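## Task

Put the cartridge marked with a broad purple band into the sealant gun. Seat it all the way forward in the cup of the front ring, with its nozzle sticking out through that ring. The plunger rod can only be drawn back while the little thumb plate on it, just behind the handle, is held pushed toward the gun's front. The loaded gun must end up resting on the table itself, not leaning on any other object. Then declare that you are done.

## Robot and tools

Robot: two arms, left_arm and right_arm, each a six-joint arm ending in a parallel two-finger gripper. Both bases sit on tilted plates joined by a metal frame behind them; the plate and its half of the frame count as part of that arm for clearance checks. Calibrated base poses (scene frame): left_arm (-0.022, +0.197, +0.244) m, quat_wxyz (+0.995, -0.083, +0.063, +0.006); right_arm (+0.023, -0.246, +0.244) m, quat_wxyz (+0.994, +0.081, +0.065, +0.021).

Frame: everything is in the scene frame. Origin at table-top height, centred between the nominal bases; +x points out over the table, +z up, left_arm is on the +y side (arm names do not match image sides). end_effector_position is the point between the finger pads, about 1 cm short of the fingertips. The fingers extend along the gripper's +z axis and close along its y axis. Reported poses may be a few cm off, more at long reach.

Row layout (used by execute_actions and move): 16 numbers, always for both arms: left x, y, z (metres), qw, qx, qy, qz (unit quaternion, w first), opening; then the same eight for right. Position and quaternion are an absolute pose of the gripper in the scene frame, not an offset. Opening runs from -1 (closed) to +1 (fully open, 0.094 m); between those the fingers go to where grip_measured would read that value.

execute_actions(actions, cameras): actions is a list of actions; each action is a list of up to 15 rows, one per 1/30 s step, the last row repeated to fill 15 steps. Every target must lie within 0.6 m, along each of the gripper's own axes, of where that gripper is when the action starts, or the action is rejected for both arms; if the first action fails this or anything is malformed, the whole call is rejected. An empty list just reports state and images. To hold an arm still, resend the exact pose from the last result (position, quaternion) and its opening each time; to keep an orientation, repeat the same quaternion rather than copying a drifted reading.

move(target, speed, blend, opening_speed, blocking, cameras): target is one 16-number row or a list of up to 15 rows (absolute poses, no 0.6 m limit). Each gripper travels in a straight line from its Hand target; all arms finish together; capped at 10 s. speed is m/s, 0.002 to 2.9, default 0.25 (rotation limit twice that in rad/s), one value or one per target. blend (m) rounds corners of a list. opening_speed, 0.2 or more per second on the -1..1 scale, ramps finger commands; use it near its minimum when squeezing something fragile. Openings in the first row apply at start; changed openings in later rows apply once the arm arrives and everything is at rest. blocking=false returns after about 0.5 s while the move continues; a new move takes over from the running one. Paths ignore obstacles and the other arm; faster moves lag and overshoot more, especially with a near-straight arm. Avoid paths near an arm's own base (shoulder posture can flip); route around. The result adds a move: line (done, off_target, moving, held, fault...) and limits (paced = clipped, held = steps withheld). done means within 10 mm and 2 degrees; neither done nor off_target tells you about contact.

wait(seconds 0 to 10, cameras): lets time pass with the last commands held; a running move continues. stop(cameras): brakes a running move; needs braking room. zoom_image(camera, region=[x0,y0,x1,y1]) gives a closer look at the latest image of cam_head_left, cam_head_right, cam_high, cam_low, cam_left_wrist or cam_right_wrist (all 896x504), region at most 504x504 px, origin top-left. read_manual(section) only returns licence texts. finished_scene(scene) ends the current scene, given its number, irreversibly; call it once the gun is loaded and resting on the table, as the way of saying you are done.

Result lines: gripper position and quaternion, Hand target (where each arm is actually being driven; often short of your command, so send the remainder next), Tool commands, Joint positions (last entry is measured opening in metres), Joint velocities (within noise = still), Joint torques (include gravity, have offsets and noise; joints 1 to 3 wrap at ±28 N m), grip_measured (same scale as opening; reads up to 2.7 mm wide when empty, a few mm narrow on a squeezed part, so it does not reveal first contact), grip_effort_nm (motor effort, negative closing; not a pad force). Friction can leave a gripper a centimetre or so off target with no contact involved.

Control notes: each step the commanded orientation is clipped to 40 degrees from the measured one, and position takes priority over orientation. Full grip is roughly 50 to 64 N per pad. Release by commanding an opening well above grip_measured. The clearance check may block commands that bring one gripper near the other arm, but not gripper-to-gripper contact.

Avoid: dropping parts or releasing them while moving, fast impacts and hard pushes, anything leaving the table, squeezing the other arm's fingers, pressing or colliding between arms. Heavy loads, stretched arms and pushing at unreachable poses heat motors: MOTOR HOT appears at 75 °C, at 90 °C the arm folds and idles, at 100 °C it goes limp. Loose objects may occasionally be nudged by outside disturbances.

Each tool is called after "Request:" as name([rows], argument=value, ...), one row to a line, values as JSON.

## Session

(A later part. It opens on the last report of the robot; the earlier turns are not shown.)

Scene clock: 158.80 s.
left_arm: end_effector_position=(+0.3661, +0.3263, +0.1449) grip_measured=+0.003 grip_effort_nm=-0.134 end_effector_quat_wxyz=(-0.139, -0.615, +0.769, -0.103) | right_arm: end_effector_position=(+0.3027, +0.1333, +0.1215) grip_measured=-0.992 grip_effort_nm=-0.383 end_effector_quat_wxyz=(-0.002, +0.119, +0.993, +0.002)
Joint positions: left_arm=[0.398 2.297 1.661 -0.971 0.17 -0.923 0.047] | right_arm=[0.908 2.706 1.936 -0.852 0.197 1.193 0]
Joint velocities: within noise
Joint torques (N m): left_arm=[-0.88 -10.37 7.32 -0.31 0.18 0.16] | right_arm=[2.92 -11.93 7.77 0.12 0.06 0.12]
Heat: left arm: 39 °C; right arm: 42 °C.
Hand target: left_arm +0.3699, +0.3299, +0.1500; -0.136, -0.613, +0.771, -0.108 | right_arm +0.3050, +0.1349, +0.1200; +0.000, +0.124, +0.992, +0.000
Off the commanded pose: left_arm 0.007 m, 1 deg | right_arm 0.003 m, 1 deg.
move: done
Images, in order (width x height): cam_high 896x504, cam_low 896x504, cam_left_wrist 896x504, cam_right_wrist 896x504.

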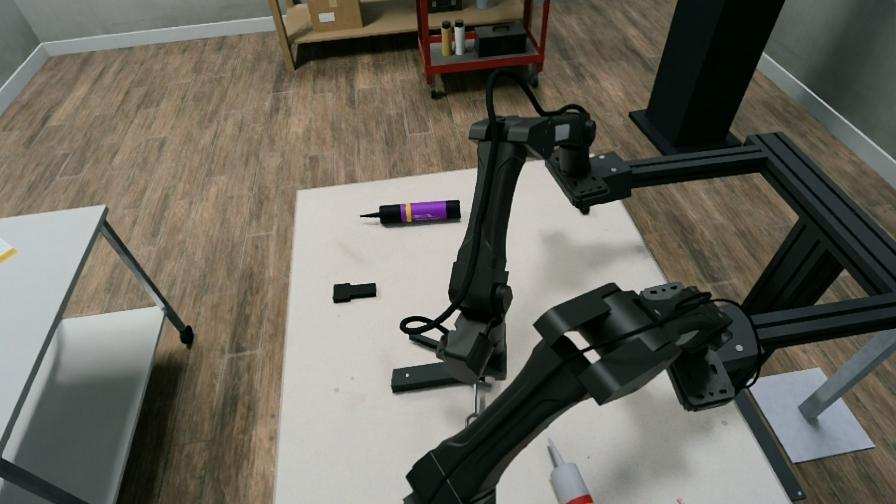

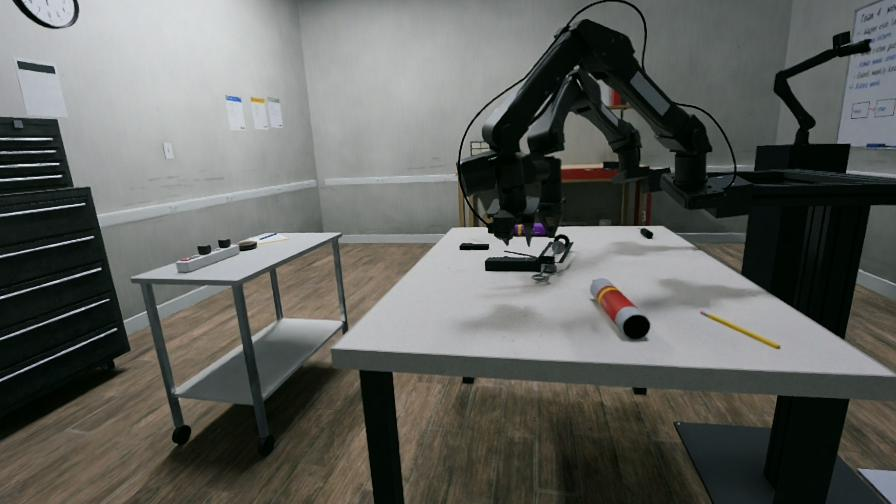

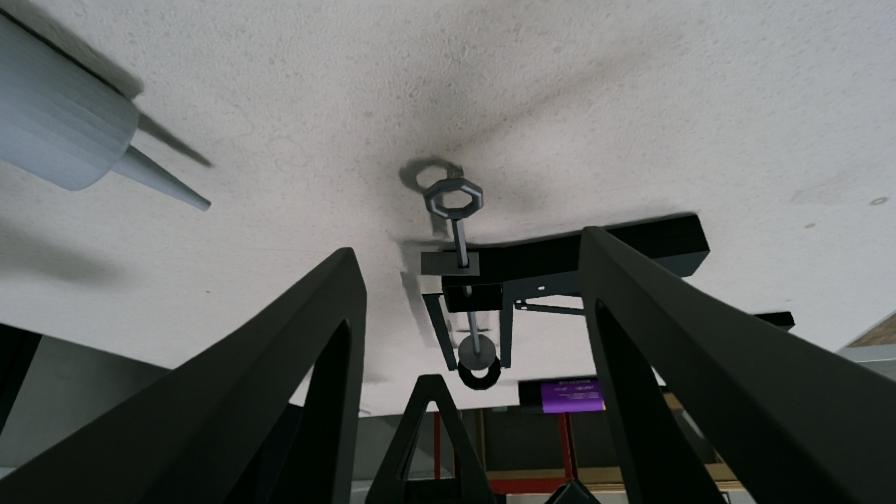

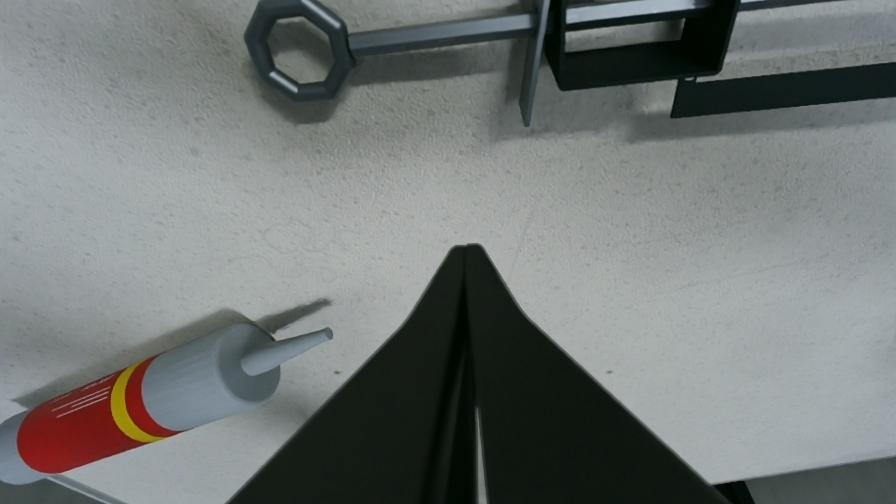

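Request:
move([
  [0.37, 0.33, 0.15, -0.1359, -0.613, 0.7707, -0.1081, 0, 0.306, 0.136, 0.06, 0, 0.1245, 0.9922, 0, -1],
  [0.37, 0.33, 0.15, -0.1359, -0.613, 0.7707, -0.1081, 0, 0.306, 0.136, 0.026, 0, 0.1245, 0.9922, 0, -1],
], speed=[0.2, 0.08], cameras=["cam_left_wrist","cam_right_wrist","cam_low"])

Scene clock: 180.43 s.
left_arm: end_effector_position=(+0.3659, +0.3262, +0.1450) grip_measured=+0.003 grip_effort_nm=-0.134 end_effector_quat_wxyz=(-0.139, -0.615, +0.769, -0.103) | right_arm: end_effector_position=(+0.2988, +0.1320, +0.0290) grip_measured=-0.992 grip_effort_nm=-0.383 end_effector_quat_wxyz=(-0.008, +0.120, +0.993, -0.007)
Joint positions: left_arm=[0.398 2.297 1.661 -0.972 0.17 -0.922 0.047] | right_arm=[0.872 2.942 2.017 -0.712 0.197 1.165 0]
Joint velocities: within noise
Joint torques (N m): left_arm=[-0.91 -10.48 7.32 -0.27 0.18 0.14] | right_arm=[2.58 -12.18 7.17 0.33 0.09 -0.05]
Heat: left arm: 41 °C; right arm: 41 °C.
Hand target: left_arm +0.3699, +0.3299, +0.1500; -0.136, -0.613, +0.771, -0.108 | right_arm +0.3059, +0.1359, +0.0263; +0.000, +0.124, +0.992, +0.000
Off the commanded pose: left_arm 0.008 m, 1 deg | right_arm 0.009 m, 1 deg.
move: done
Images, in order (width x height): cam_low 896x504, cam_left_wrist 896x504, cam_right_wrist 896x504.

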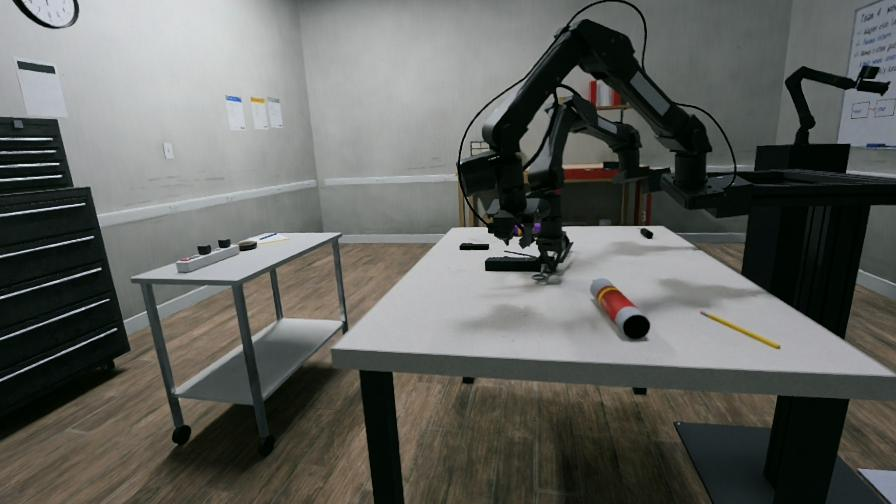

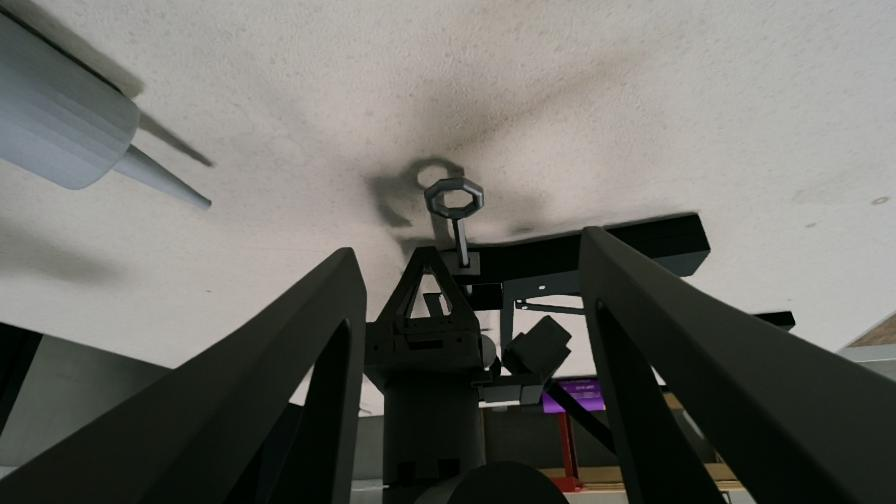

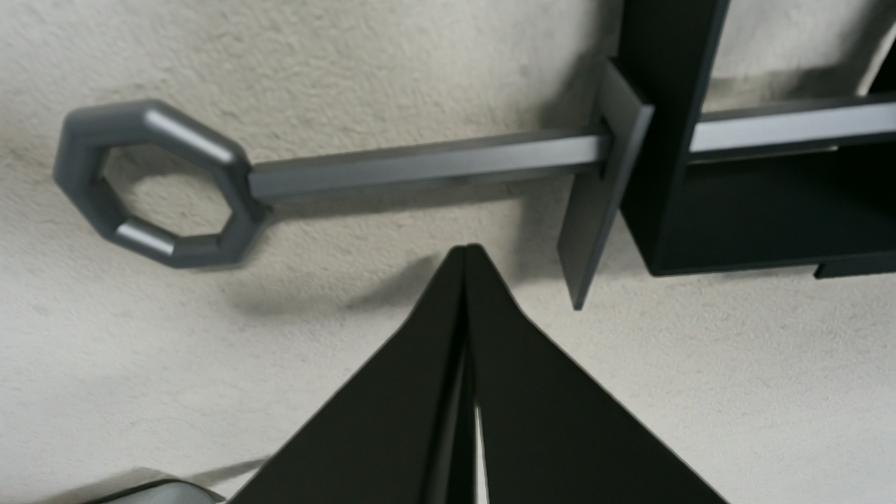

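Request:
move(target=[0.34, 0.25, 0.075, -0.1910, -0.5954, 0.7662, -0.1484, 0, 0.3196, 0.1325, 0.024, 0, 0.1245, 0.9922, 0, -1], speed=0.12, cameras=["cam_left_wrist","cam_right_wrist","cam_low"])

Scene clock: 202.67 s.
left_arm: end_effector_position=(+0.3411, +0.2580, +0.0822) grip_measured=+0.003 grip_effort_nm=-0.134 end_effector_quat_wxyz=(-0.184, -0.596, +0.768, -0.146) | right_arm: end_effector_position=(+0.3145, +0.1337, +0.0287) grip_measured=-0.992 grip_effort_nm=-0.383 end_effector_quat_wxyz=(-0.004, +0.121, +0.993, +0.002)
Joint positions: left_arm=[0.329 2.394 1.466 -0.736 0.279 -0.947 0.047] | right_arm=[0.848 2.957 2.062 -0.716 0.195 1.137 0]
Joint velocities: within noise
Joint torques (N m): left_arm=[-2.61 -8.08 3.66 -0.07 0.27 -0.11] | right_arm=[2.35 -12.08 7.43 0.16 0.11 0]
Heat: left arm: 42 °C; right arm: 41 °C.
Hand target: left_arm +0.3397, +0.2500, +0.0752; -0.191, -0.595, +0.766, -0.148 | right_arm +0.3195, +0.1323, +0.0240; +0.000, +0.125, +0.992, +0.000
Off the commanded pose: left_arm 0.011 m, 1 deg | right_arm 0.007 m, 1 deg.
move: off_target (left_arm)
Images, in order (width x height): cam_low 896x504, cam_left_wrist 896x504, cam_right_wrist 896x504.

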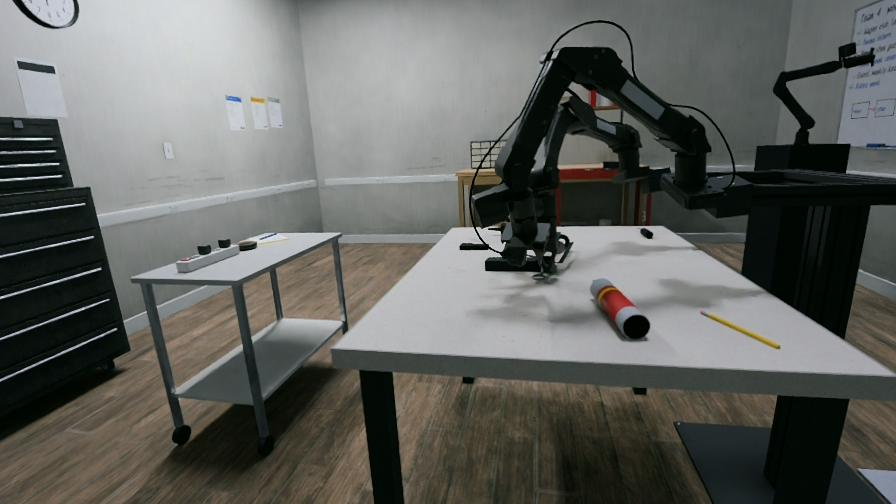

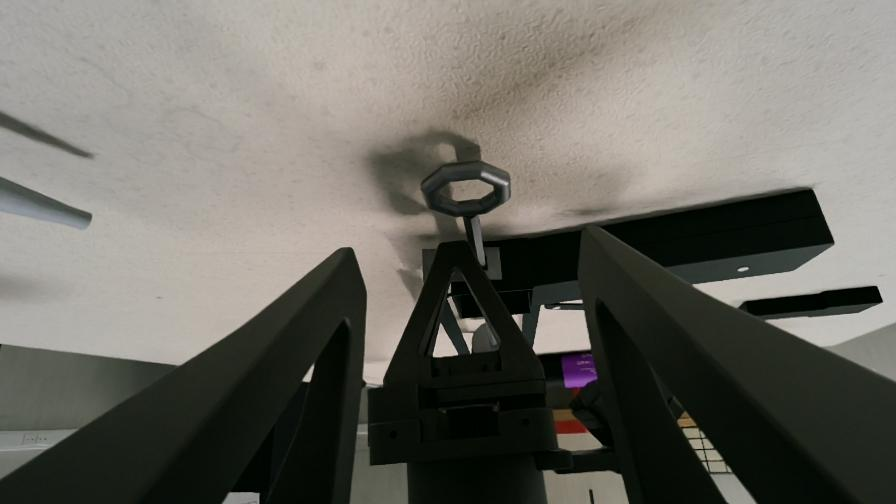

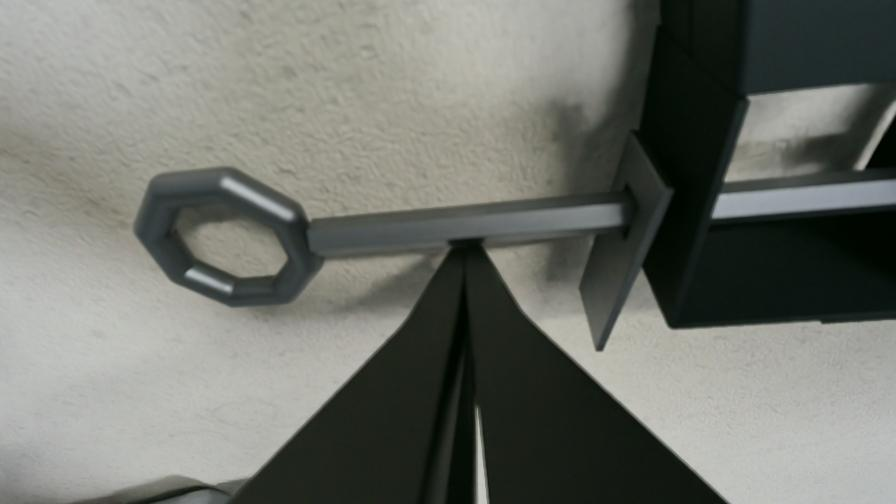

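Request:
move(target=[0.329, 0.202, 0.033, -0.1910, -0.5954, 0.7662, -0.1484, 0, 0.3123, 0.1165, 0.024, 0, 0.1245, 0.9922, 0, -1], speed=0.08, cameras=["cam_left_wrist","cam_right_wrist","cam_low"])

Scene clock: 213.17 s.
left_arm: end_effector_position=(+0.3333, +0.2106, +0.0405) grip_measured=+0.003 grip_effort_nm=-0.134 end_effector_quat_wxyz=(-0.182, -0.596, +0.768, -0.147) | right_arm: end_effector_position=(+0.3014, +0.1162, +0.0133) grip_measured=-0.992 grip_effort_nm=-0.379 end_effector_quat_wxyz=(-0.011, +0.119, +0.993, -0.008)
Joint positions: left_arm=[0.234 2.481 1.375 -0.525 0.287 -1.045 0.047] | right_arm=[0.839 2.941 1.951 -0.643 0.195 1.129 0]
Joint velocities: within noise
Joint torques (N m): left_arm=[-2.69 -7.6 2.84 0.02 0.27 -0.14] | right_arm=[2.26 -16.09 3.79 0.27 0.11 -0.02]
Heat: left arm: 39 °C; right arm: 42 °C.
Hand target: left_arm +0.3287, +0.2022, +0.0333; -0.191, -0.595, +0.766, -0.148 | right_arm +0.3122, +0.1165, +0.0238; +0.000, +0.124, +0.992, +0.000
Off the commanded pose: left_arm 0.012 m, 1 deg | right_arm 0.015 m, 2 deg.
move: off_target (left_arm, right_arm)
Images, in order (width x height): cam_low 896x504, cam_left_wrist 896x504, cam_right_wrist 896x504.

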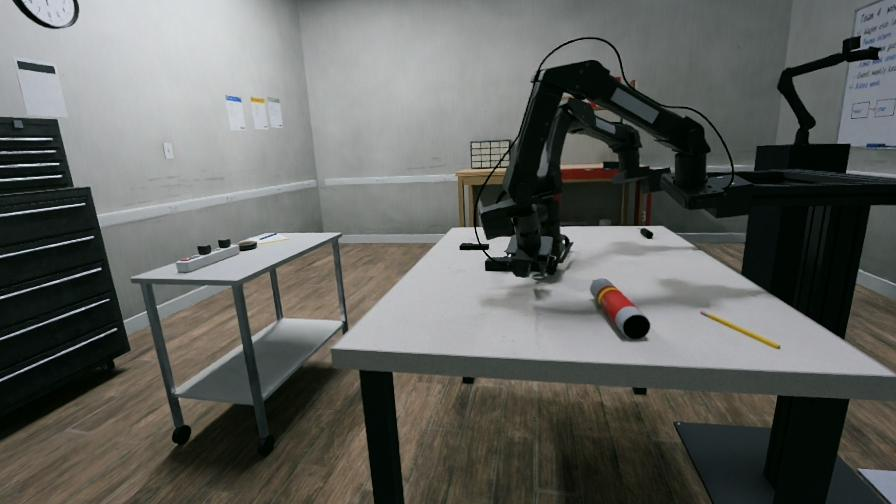

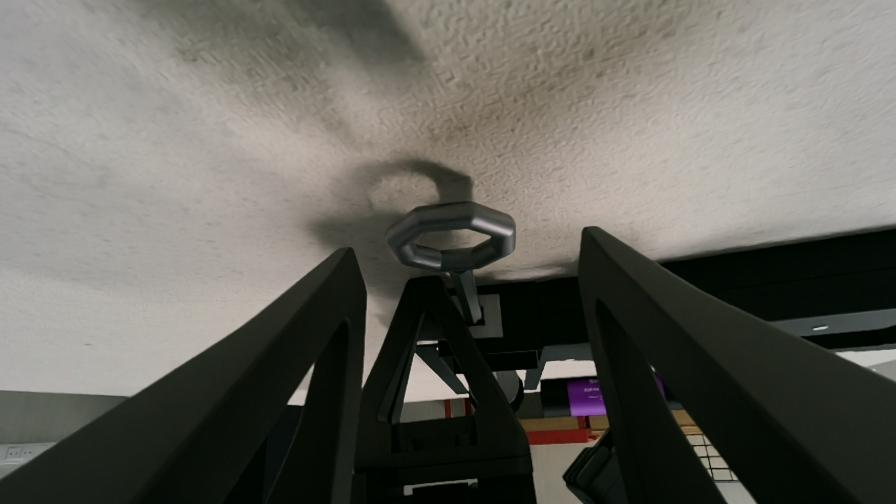

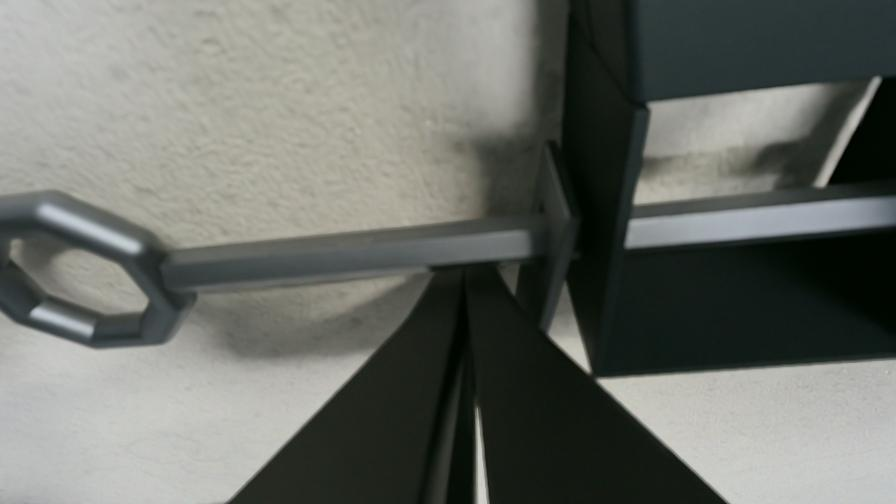

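Request:
wait(seconds=0.1, cameras=["cam_high","cam_head_left","cam_head_right"])

Request:
zoom_image(camera="cam_high", region=[380, 200, 640, 460])

Request:
zoom_image(camera="cam_head_right", region=[380, 80, 600, 280])

Scene clock: 218.40 s.
left_arm: end_effector_position=(+0.3337, +0.2106, +0.0404) grip_measured=+0.003 grip_effort_nm=-0.134 end_effector_quat_wxyz=(-0.181, -0.596, +0.768, -0.148) | right_arm: end_effector_position=(+0.3014, +0.1162, +0.0133) grip_measured=-0.992 grip_effort_nm=-0.379 end_effector_quat_wxyz=(-0.011, +0.119, +0.993, -0.008)
Joint positions: left_arm=[0.234 2.481 1.375 -0.524 0.287 -1.046 0.047] | right_arm=[0.839 2.941 1.951 -0.643 0.195 1.129 0]
Joint velocities: within noise
Joint torques (N m): left_arm=[-2.7 -7.66 2.73 -0.03 0.27 -0.11] | right_arm=[2.17 -16.03 3.82 0.24 0.12 -0.03]
Heat: left arm: 38 °C; right arm: 43 °C.
Hand target: left_arm +0.3288, +0.2022, +0.0333; -0.191, -0.595, +0.766, -0.148 | right_arm +0.3122, +0.1165, +0.0238; +0.000, +0.124, +0.992, +0.000
Tool commands: left_gripper/opening=+0.0 right_gripper/opening=-1.0
Off the commanded pose: left_arm 0.012 m, 1 deg | right_arm 0.015 m, 2 deg.
wait: 0.10 s; at rest from the start
Images, in order (width x height): cam_head_left 896x504, cam_head_right 896x504, cam_high 896x504.

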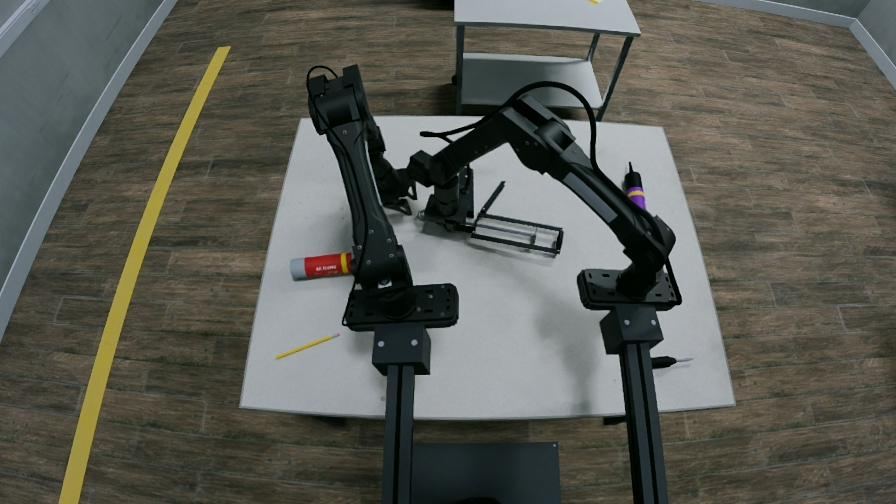

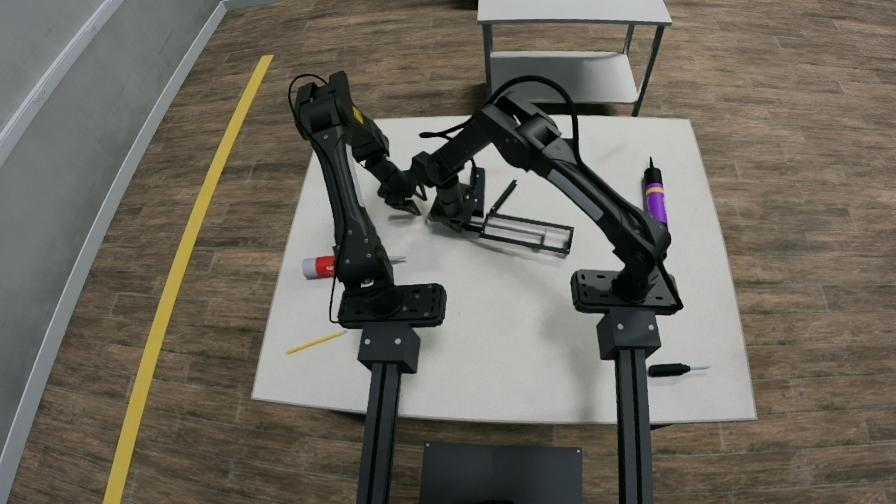

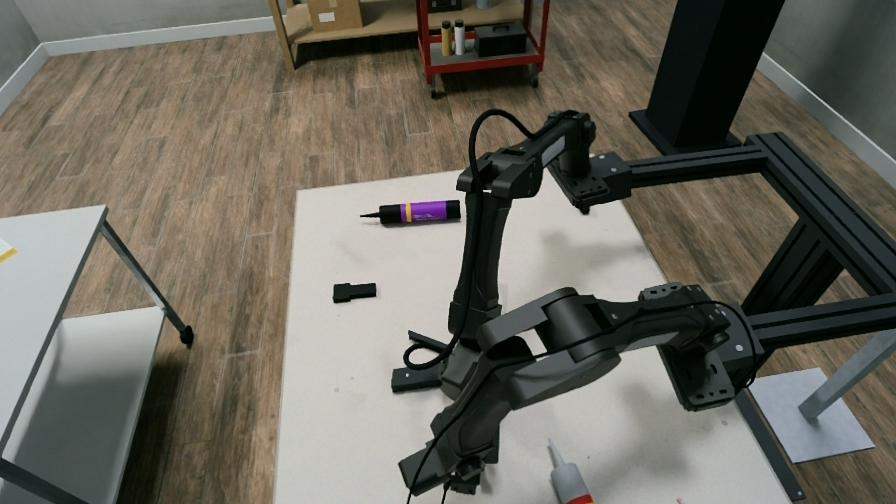

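Scaled by 1.938 from the camera's 896x504 image, which has a finer 1280x720 frame.

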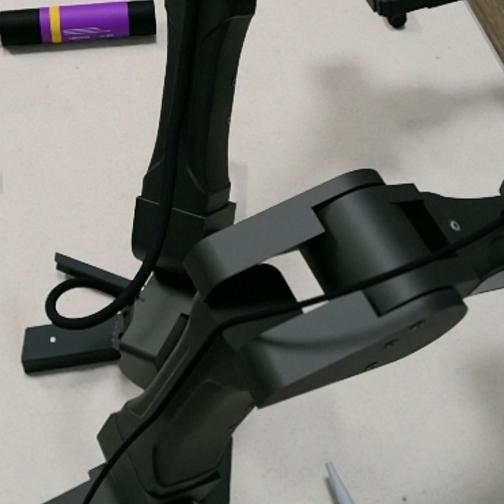

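Scaled by 2.291 from the camera's 896x504 image, which has a finer 1280x720 frame.

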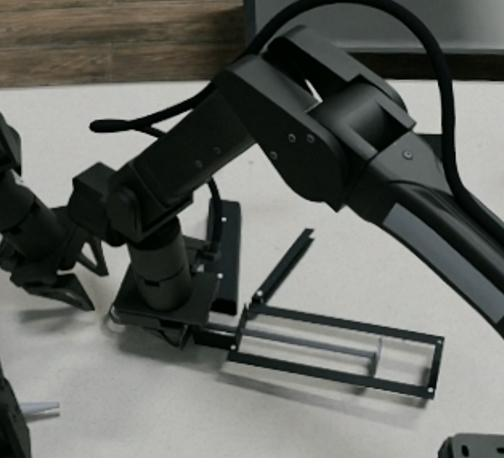

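Request:
zoom_image(camera="cam_head_left", region=[290, 60, 560, 260])

Scaled by 1.867 from the camera's 896x504 image, which has a finer 1280x720 frame.

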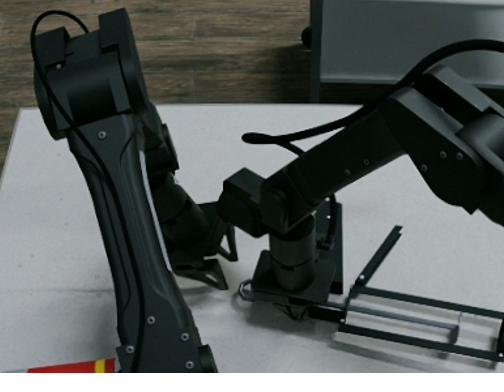

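Request:
move(target=[0.34, 0.26, 0.09, -0.1910, -0.5954, 0.7662, -0.1484, 0, 0.3123, 0.1165, 0.024, 0, 0.1245, 0.9922, 0, -1], speed=0.1, cameras=["cam_left_wrist","cam_right_wrist"])

Scene clock: 236.70 s.
left_arm: end_effector_position=(+0.3262, +0.2513, +0.0715) grip_measured=+0.003 grip_effort_nm=-0.134 end_effector_quat_wxyz=(-0.212, -0.598, +0.760, -0.140) | right_arm: end_effector_position=(+0.3014, +0.1162, +0.0133) grip_measured=-0.992 grip_effort_nm=-0.379 end_effector_quat_wxyz=(-0.011, +0.119, +0.993, -0.008)
Joint positions: left_arm=[0.333 2.431 1.46 -0.751 0.288 -0.951 0.047] | right_arm=[0.839 2.941 1.951 -0.643 0.195 1.129 0]
Joint velocities: within noise
Joint torques (N m): left_arm=[-1.26 -13.61 4.77 -0.47 0.15 0.13] | right_arm=[2.28 -16.01 3.77 0.25 0.1 -0.03]
Heat: left arm: 39 °C; right arm: 45 °C.
Hand target: left_arm +0.3396, +0.2597, +0.0896; -0.191, -0.595, +0.766, -0.148 | right_arm +0.3122, +0.1165, +0.0238; +0.000, +0.124, +0.992, +0.000
Off the commanded pose: left_arm 0.025 m, 3 deg | right_arm 0.015 m, 2 deg.
move: off_target (left_arm, right_arm)
Images, in order (width x height): cam_left_wrist 896x504, cam_right_wrist 896x504.

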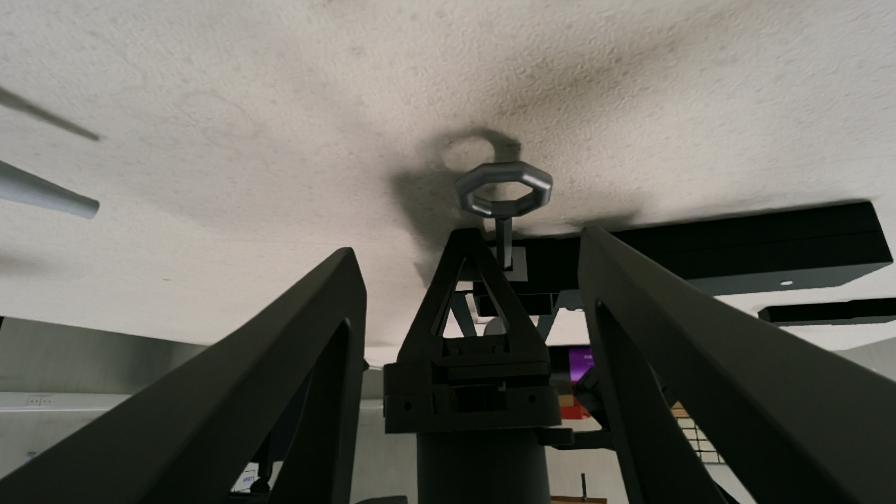

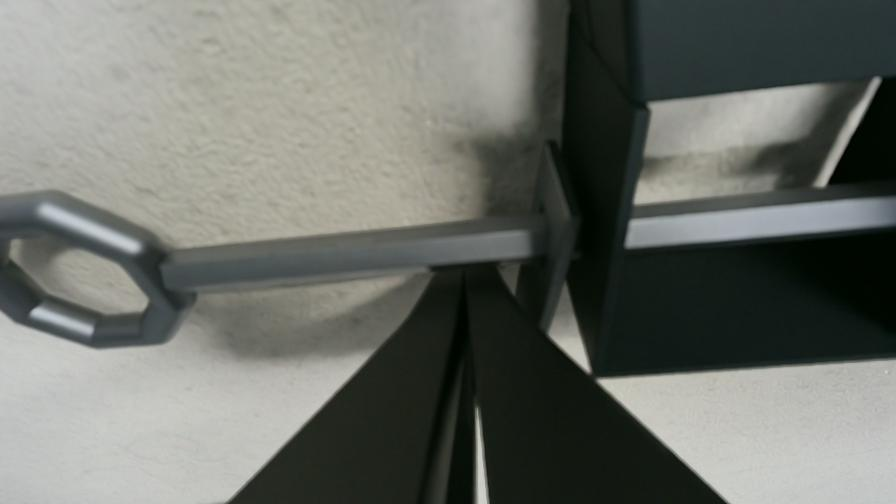

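Request:
move(target=[0.34, 0.26, 0.09, -0.1910, -0.5954, 0.7662, -0.1484, 0, 0.3123, 0.1165, 0.030, 0, 0.1245, 0.9922, 0, -1], speed=0.1, cameras=["cam_right_wrist"])

Scene clock: 240.23 s.
left_arm: end_effector_position=(+0.3259, +0.2512, +0.0716) grip_measured=+0.003 grip_effort_nm=-0.129 end_effector_quat_wxyz=(-0.213, -0.598, +0.760, -0.140) | right_arm: end_effector_position=(+0.3010, +0.1156, +0.0135) grip_measured=-0.992 grip_effort_nm=-0.383 end_effector_quat_wxyz=(-0.010, +0.119, +0.993, -0.007)
Joint positions: left_arm=[0.333 2.431 1.46 -0.752 0.288 -0.95 0.047] | right_arm=[0.839 2.936 1.94 -0.635 0.195 1.129 0]
Joint velocities: within noise
Joint torques (N m): left_arm=[-1.16 -13.59 4.81 -0.44 0.13 0.14] | right_arm=[2.5 -17.02 4.01 0.09 0.1 -0.02]
Heat: left arm: 42 °C; right arm: 45 °C.
Hand target: left_arm +0.3396, +0.2597, +0.0896; -0.191, -0.595, +0.766, -0.148 | right_arm +0.3120, +0.1164, +0.0294; +0.000, +0.124, +0.992, +0.000
Off the commanded pose: left_arm 0.025 m, 3 deg | right_arm 0.020 m, 2 deg.
move: off_target (left_arm, right_arm)
Images, in order (width x height): cam_right_wrist 896x504.

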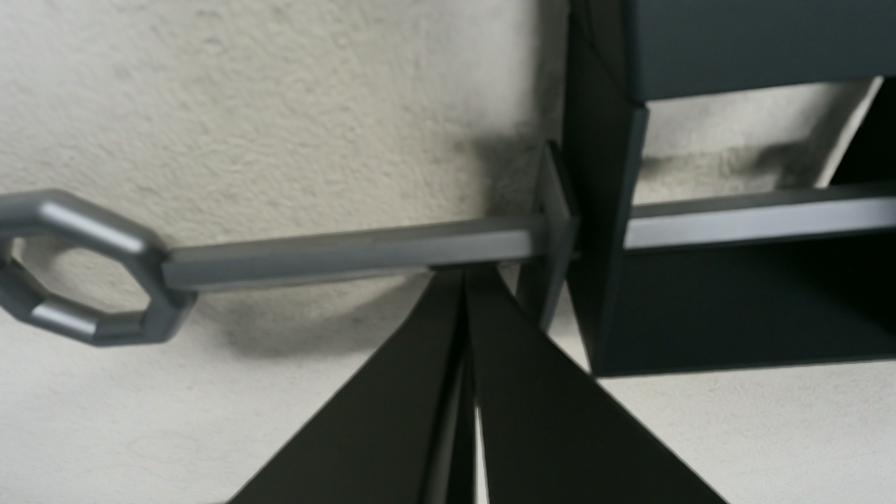

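Request:
move(target=[0.34, 0.26, 0.09, -0.1910, -0.5954, 0.7662, -0.1484, 0, 0.319, 0.1175, 0.042, 0, 0.1245, 0.9922, 0, -1], speed=0.1, cameras=["cam_right_wrist"])

Scene clock: 250.50 s.
left_arm: end_effector_position=(+0.3259, +0.2512, +0.0717) grip_measured=+0.003 grip_effort_nm=-0.139 end_effector_quat_wxyz=(-0.213, -0.598, +0.760, -0.140) | right_arm: end_effector_position=(+0.3037, +0.1139, +0.0202) grip_measured=-0.992 grip_effort_nm=-0.379 end_effector_quat_wxyz=(-0.011, +0.119, +0.993, -0.009)
Joint positions: left_arm=[0.333 2.431 1.46 -0.752 0.288 -0.95 0.047] | right_arm=[0.835 2.92 1.94 -0.656 0.195 1.126 0]
Joint velocities: within noise
Joint torques (N m): left_arm=[-1.24 -13.57 4.94 -0.44 0.17 0.16] | right_arm=[2.51 -17.25 5.75 -0.11 0.11 -0.02]
Heat: left arm: 46 °C; right arm: 46 °C.
Hand target: left_arm +0.3396, +0.2597, +0.0896; -0.191, -0.595, +0.766, -0.148 | right_arm +0.3188, +0.1174, +0.0414; +0.000, +0.125, +0.992, +0.000
Off the commanded pose: left_arm 0.025 m, 3 deg | right_arm 0.027 m, 2 deg.
move: off_target (left_arm, right_arm)
Images, in order (width x height): cam_right_wrist 896x504.

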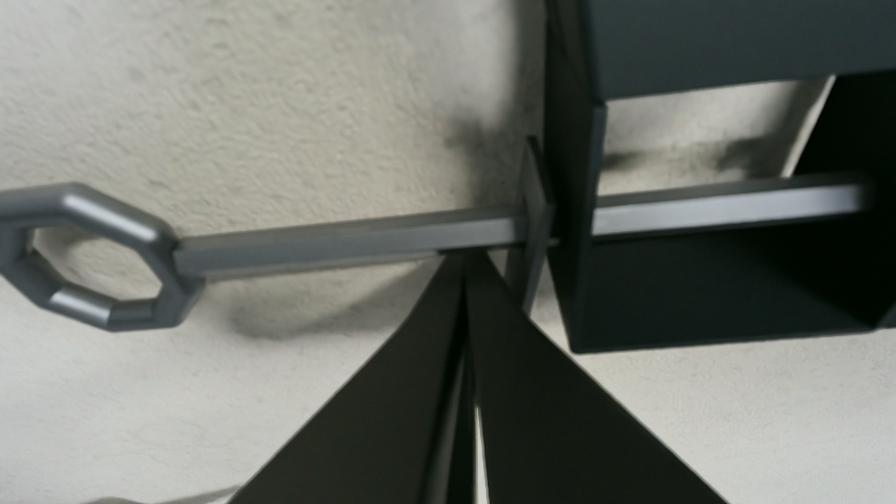

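Request:
move([
  [0.329, 0.202, 0.033, -0.1910, -0.5954, 0.7662, -0.1484, 0.1, 0.319, 0.1175, 0.042, 0, 0.1245, 0.9922, 0, -1],
  [0.3205, 0.179, 0.0105, -0.1910, -0.5954, 0.7662, -0.1484, 0.1, 0.319, 0.1175, 0.042, 0, 0.1245, 0.9922, 0, -1],
], speed=[0.1, 0.06], cameras=["cam_left_wrist","cam_right_wrist","cam_head_right"])

Scene clock: 258.90 s.
left_arm: end_effector_position=(+0.3260, +0.1880, +0.0177) grip_measured=+0.097 grip_effort_nm=0.144 end_effector_quat_wxyz=(-0.181, -0.596, +0.768, -0.148) | right_arm: end_effector_position=(+0.3037, +0.1139, +0.0202) grip_measured=-0.992 grip_effort_nm=-0.379 end_effector_quat_wxyz=(-0.011, +0.119, +0.993, -0.009)
Joint positions: left_arm=[0.19 2.539 1.34 -0.418 0.29 -1.093 0.052] | right_arm=[0.835 2.92 1.94 -0.656 0.195 1.126 0]
Joint velocities: within noise
Joint torques (N m): left_arm=[-2.92 -7.49 2.22 0.04 0.26 -0.1] | right_arm=[2.36 -17.31 5.78 -0.11 0.11 -0.02]
Heat: left arm: 47 °C; right arm: 51 °C.
Hand target: left_arm +0.3202, +0.1791, +0.0109; -0.191, -0.595, +0.766, -0.148 | right_arm +0.3188, +0.1174, +0.0414; +0.000, +0.125, +0.992, +0.000
Off the commanded pose: left_arm 0.013 m, 1 deg | right_arm 0.027 m, 2 deg.
move: off_target (left_arm, right_arm)
Images, in order (width x height): cam_head_right 896x504, cam_left_wrist 896x504, cam_right_wrist 896x504.

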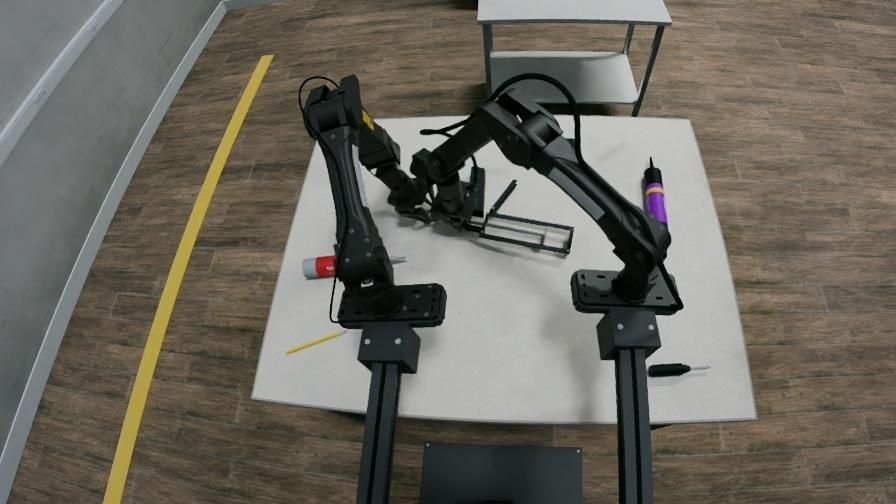

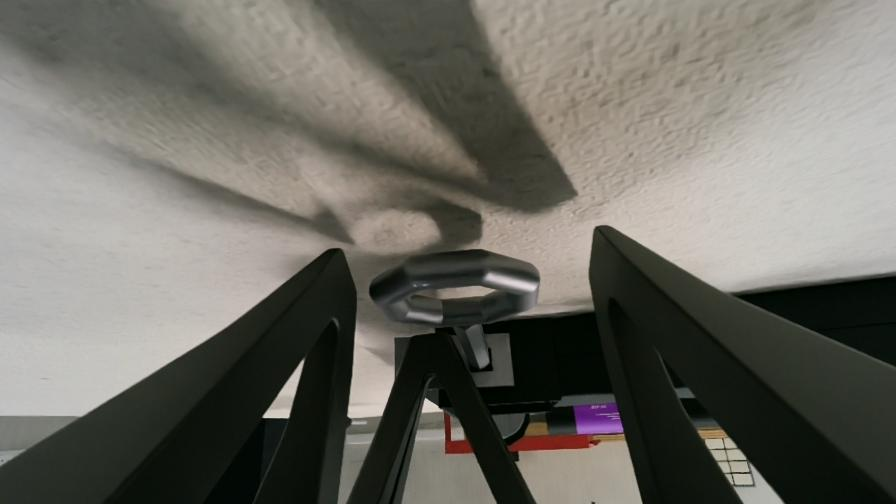

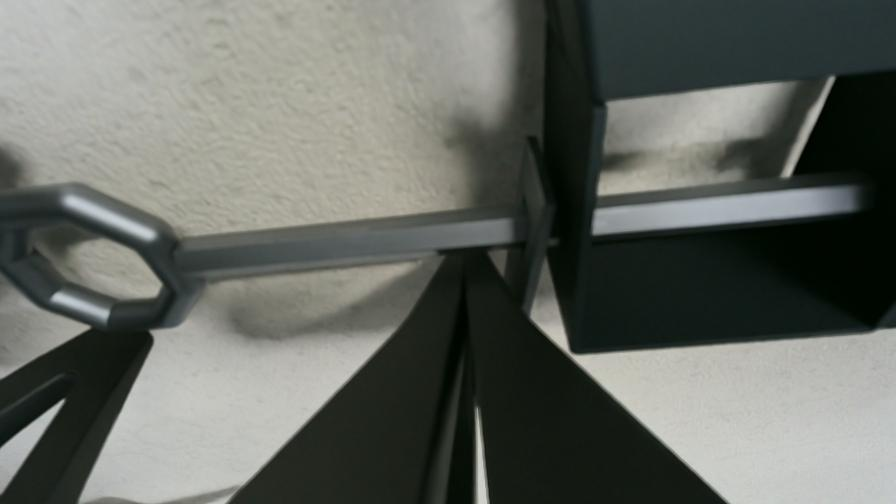

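Request:
move(target=[0.3185, 0.178, 0.0095, -0.1910, -0.5954, 0.7662, -0.1484, -0.5, 0.319, 0.1175, 0.042, 0, 0.1245, 0.9922, 0, -1], speed=0.05, opening_speed=0.8, cameras=["cam_left_wrist","cam_right_wrist"])

Scene clock: 263.50 s.
left_arm: end_effector_position=(+0.3227, +0.1873, +0.0170) grip_measured=-0.266 grip_effort_nm=-1.018 end_effector_quat_wxyz=(-0.184, -0.597, +0.767, -0.146) | right_arm: end_effector_position=(+0.3037, +0.1139, +0.0202) grip_measured=-0.992 grip_effort_nm=-0.379 end_effector_quat_wxyz=(-0.011, +0.119, +0.993, -0.009)
Joint positions: left_arm=[0.19 2.539 1.332 -0.416 0.29 -1.094 0.034] | right_arm=[0.835 2.92 1.94 -0.656 0.195 1.126 0]
Joint velocities: within noise
Joint torques (N m): left_arm=[-2.88 -7.43 2.21 0.12 0.25 -0.1] | right_arm=[2.39 -17.33 5.71 -0.11 0.11 -0.02]
Heat: left arm: 44 °C; right arm: 53 °C.
Hand target: left_arm +0.3181, +0.1782, +0.0099; -0.191, -0.595, +0.766, -0.148 | right_arm +0.3188, +0.1174, +0.0414; +0.000, +0.125, +0.992, +0.000
Off the commanded pose: left_arm 0.013 m, 1 deg | right_arm 0.027 m, 2 deg.
move: off_target (left_arm, right_arm)
Images, in order (width x height): cam_left_wrist 896x504, cam_right_wrist 896x504.

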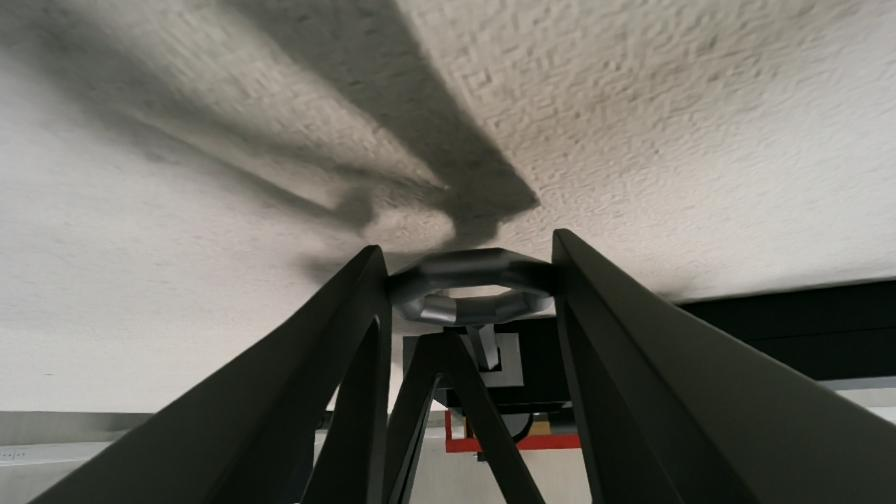

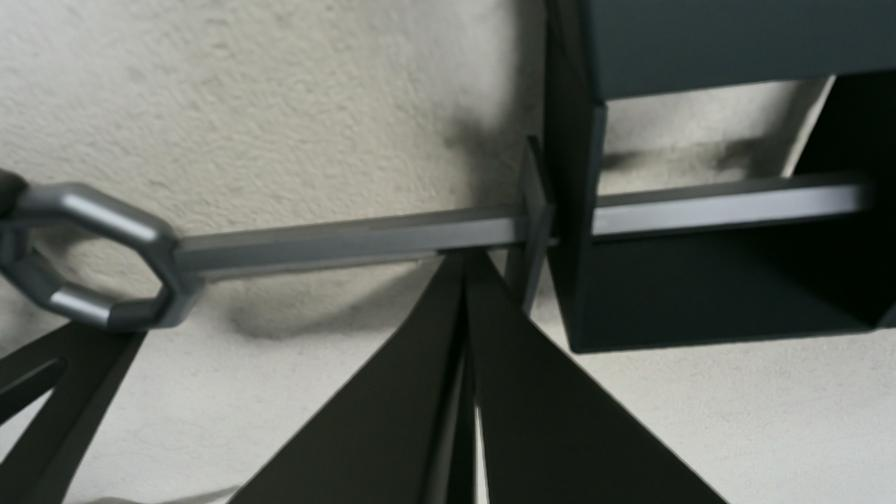

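Request:
move(target=[0.3309, 0.2265, 0.013, -0.1910, -0.5954, 0.7662, -0.1484, -0.6, 0.319, 0.1175, 0.042, 0, 0.1245, 0.9922, 0, -1], speed=0.05, cameras=["cam_left_wrist","cam_right_wrist"])

Scene clock: 267.67 s.
left_arm: end_effector_position=(+0.3265, +0.2106, +0.0197) grip_measured=-0.267 grip_effort_nm=-1.023 end_effector_quat_wxyz=(-0.205, -0.596, +0.760, -0.159) | right_arm: end_effector_position=(+0.3116, +0.1305, +0.0261) grip_measured=-0.992 grip_effort_nm=-0.374 end_effector_quat_wxyz=(-0.008, +0.125, +0.992, +0.026)
Joint positions: left_arm=[0.263 2.566 1.423 -0.534 0.326 -1.017 0.034] | right_arm=[0.835 2.911 1.948 -0.61 0.163 1.126 0]
Joint velocities: within noise
Joint torques (N m): left_arm=[0.42 -8.53 5.42 -0.21 -0.11 0.3] | right_arm=[2.47 -16.59 5.38 -0.41 0.38 -0.04]
Heat: left arm: 42 °C; right arm: 54 °C.
Hand target: left_arm +0.3306, +0.2264, +0.0135; -0.191, -0.596, +0.766, -0.148 | right_arm +0.3190, +0.1181, +0.0413; +0.000, +0.124, +0.992, +0.001
Off the commanded pose: left_arm 0.018 m, 2 deg | right_arm 0.022 m, 3 deg.
move: off_target (left_arm, right_arm)
Images, in order (width x height): cam_left_wrist 896x504, cam_right_wrist 896x504.

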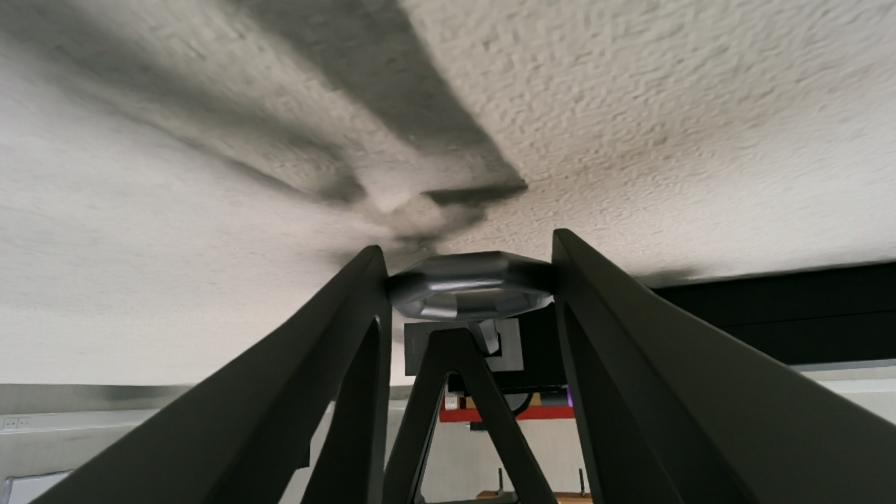

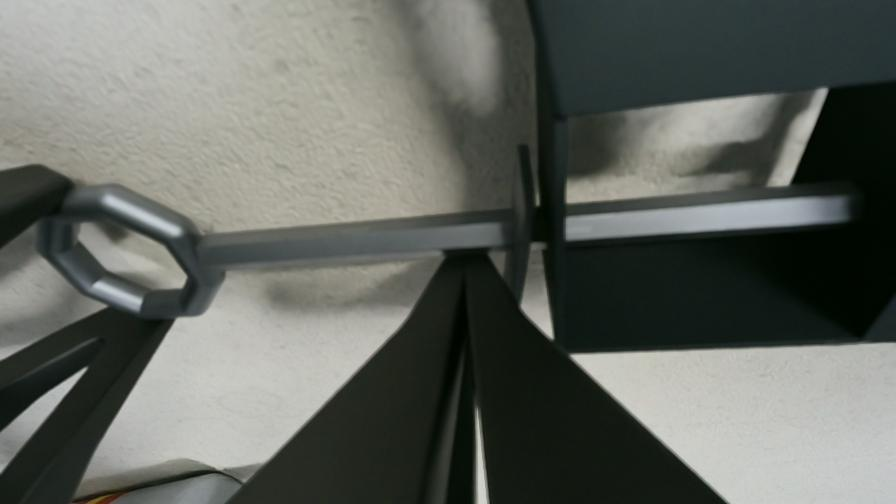

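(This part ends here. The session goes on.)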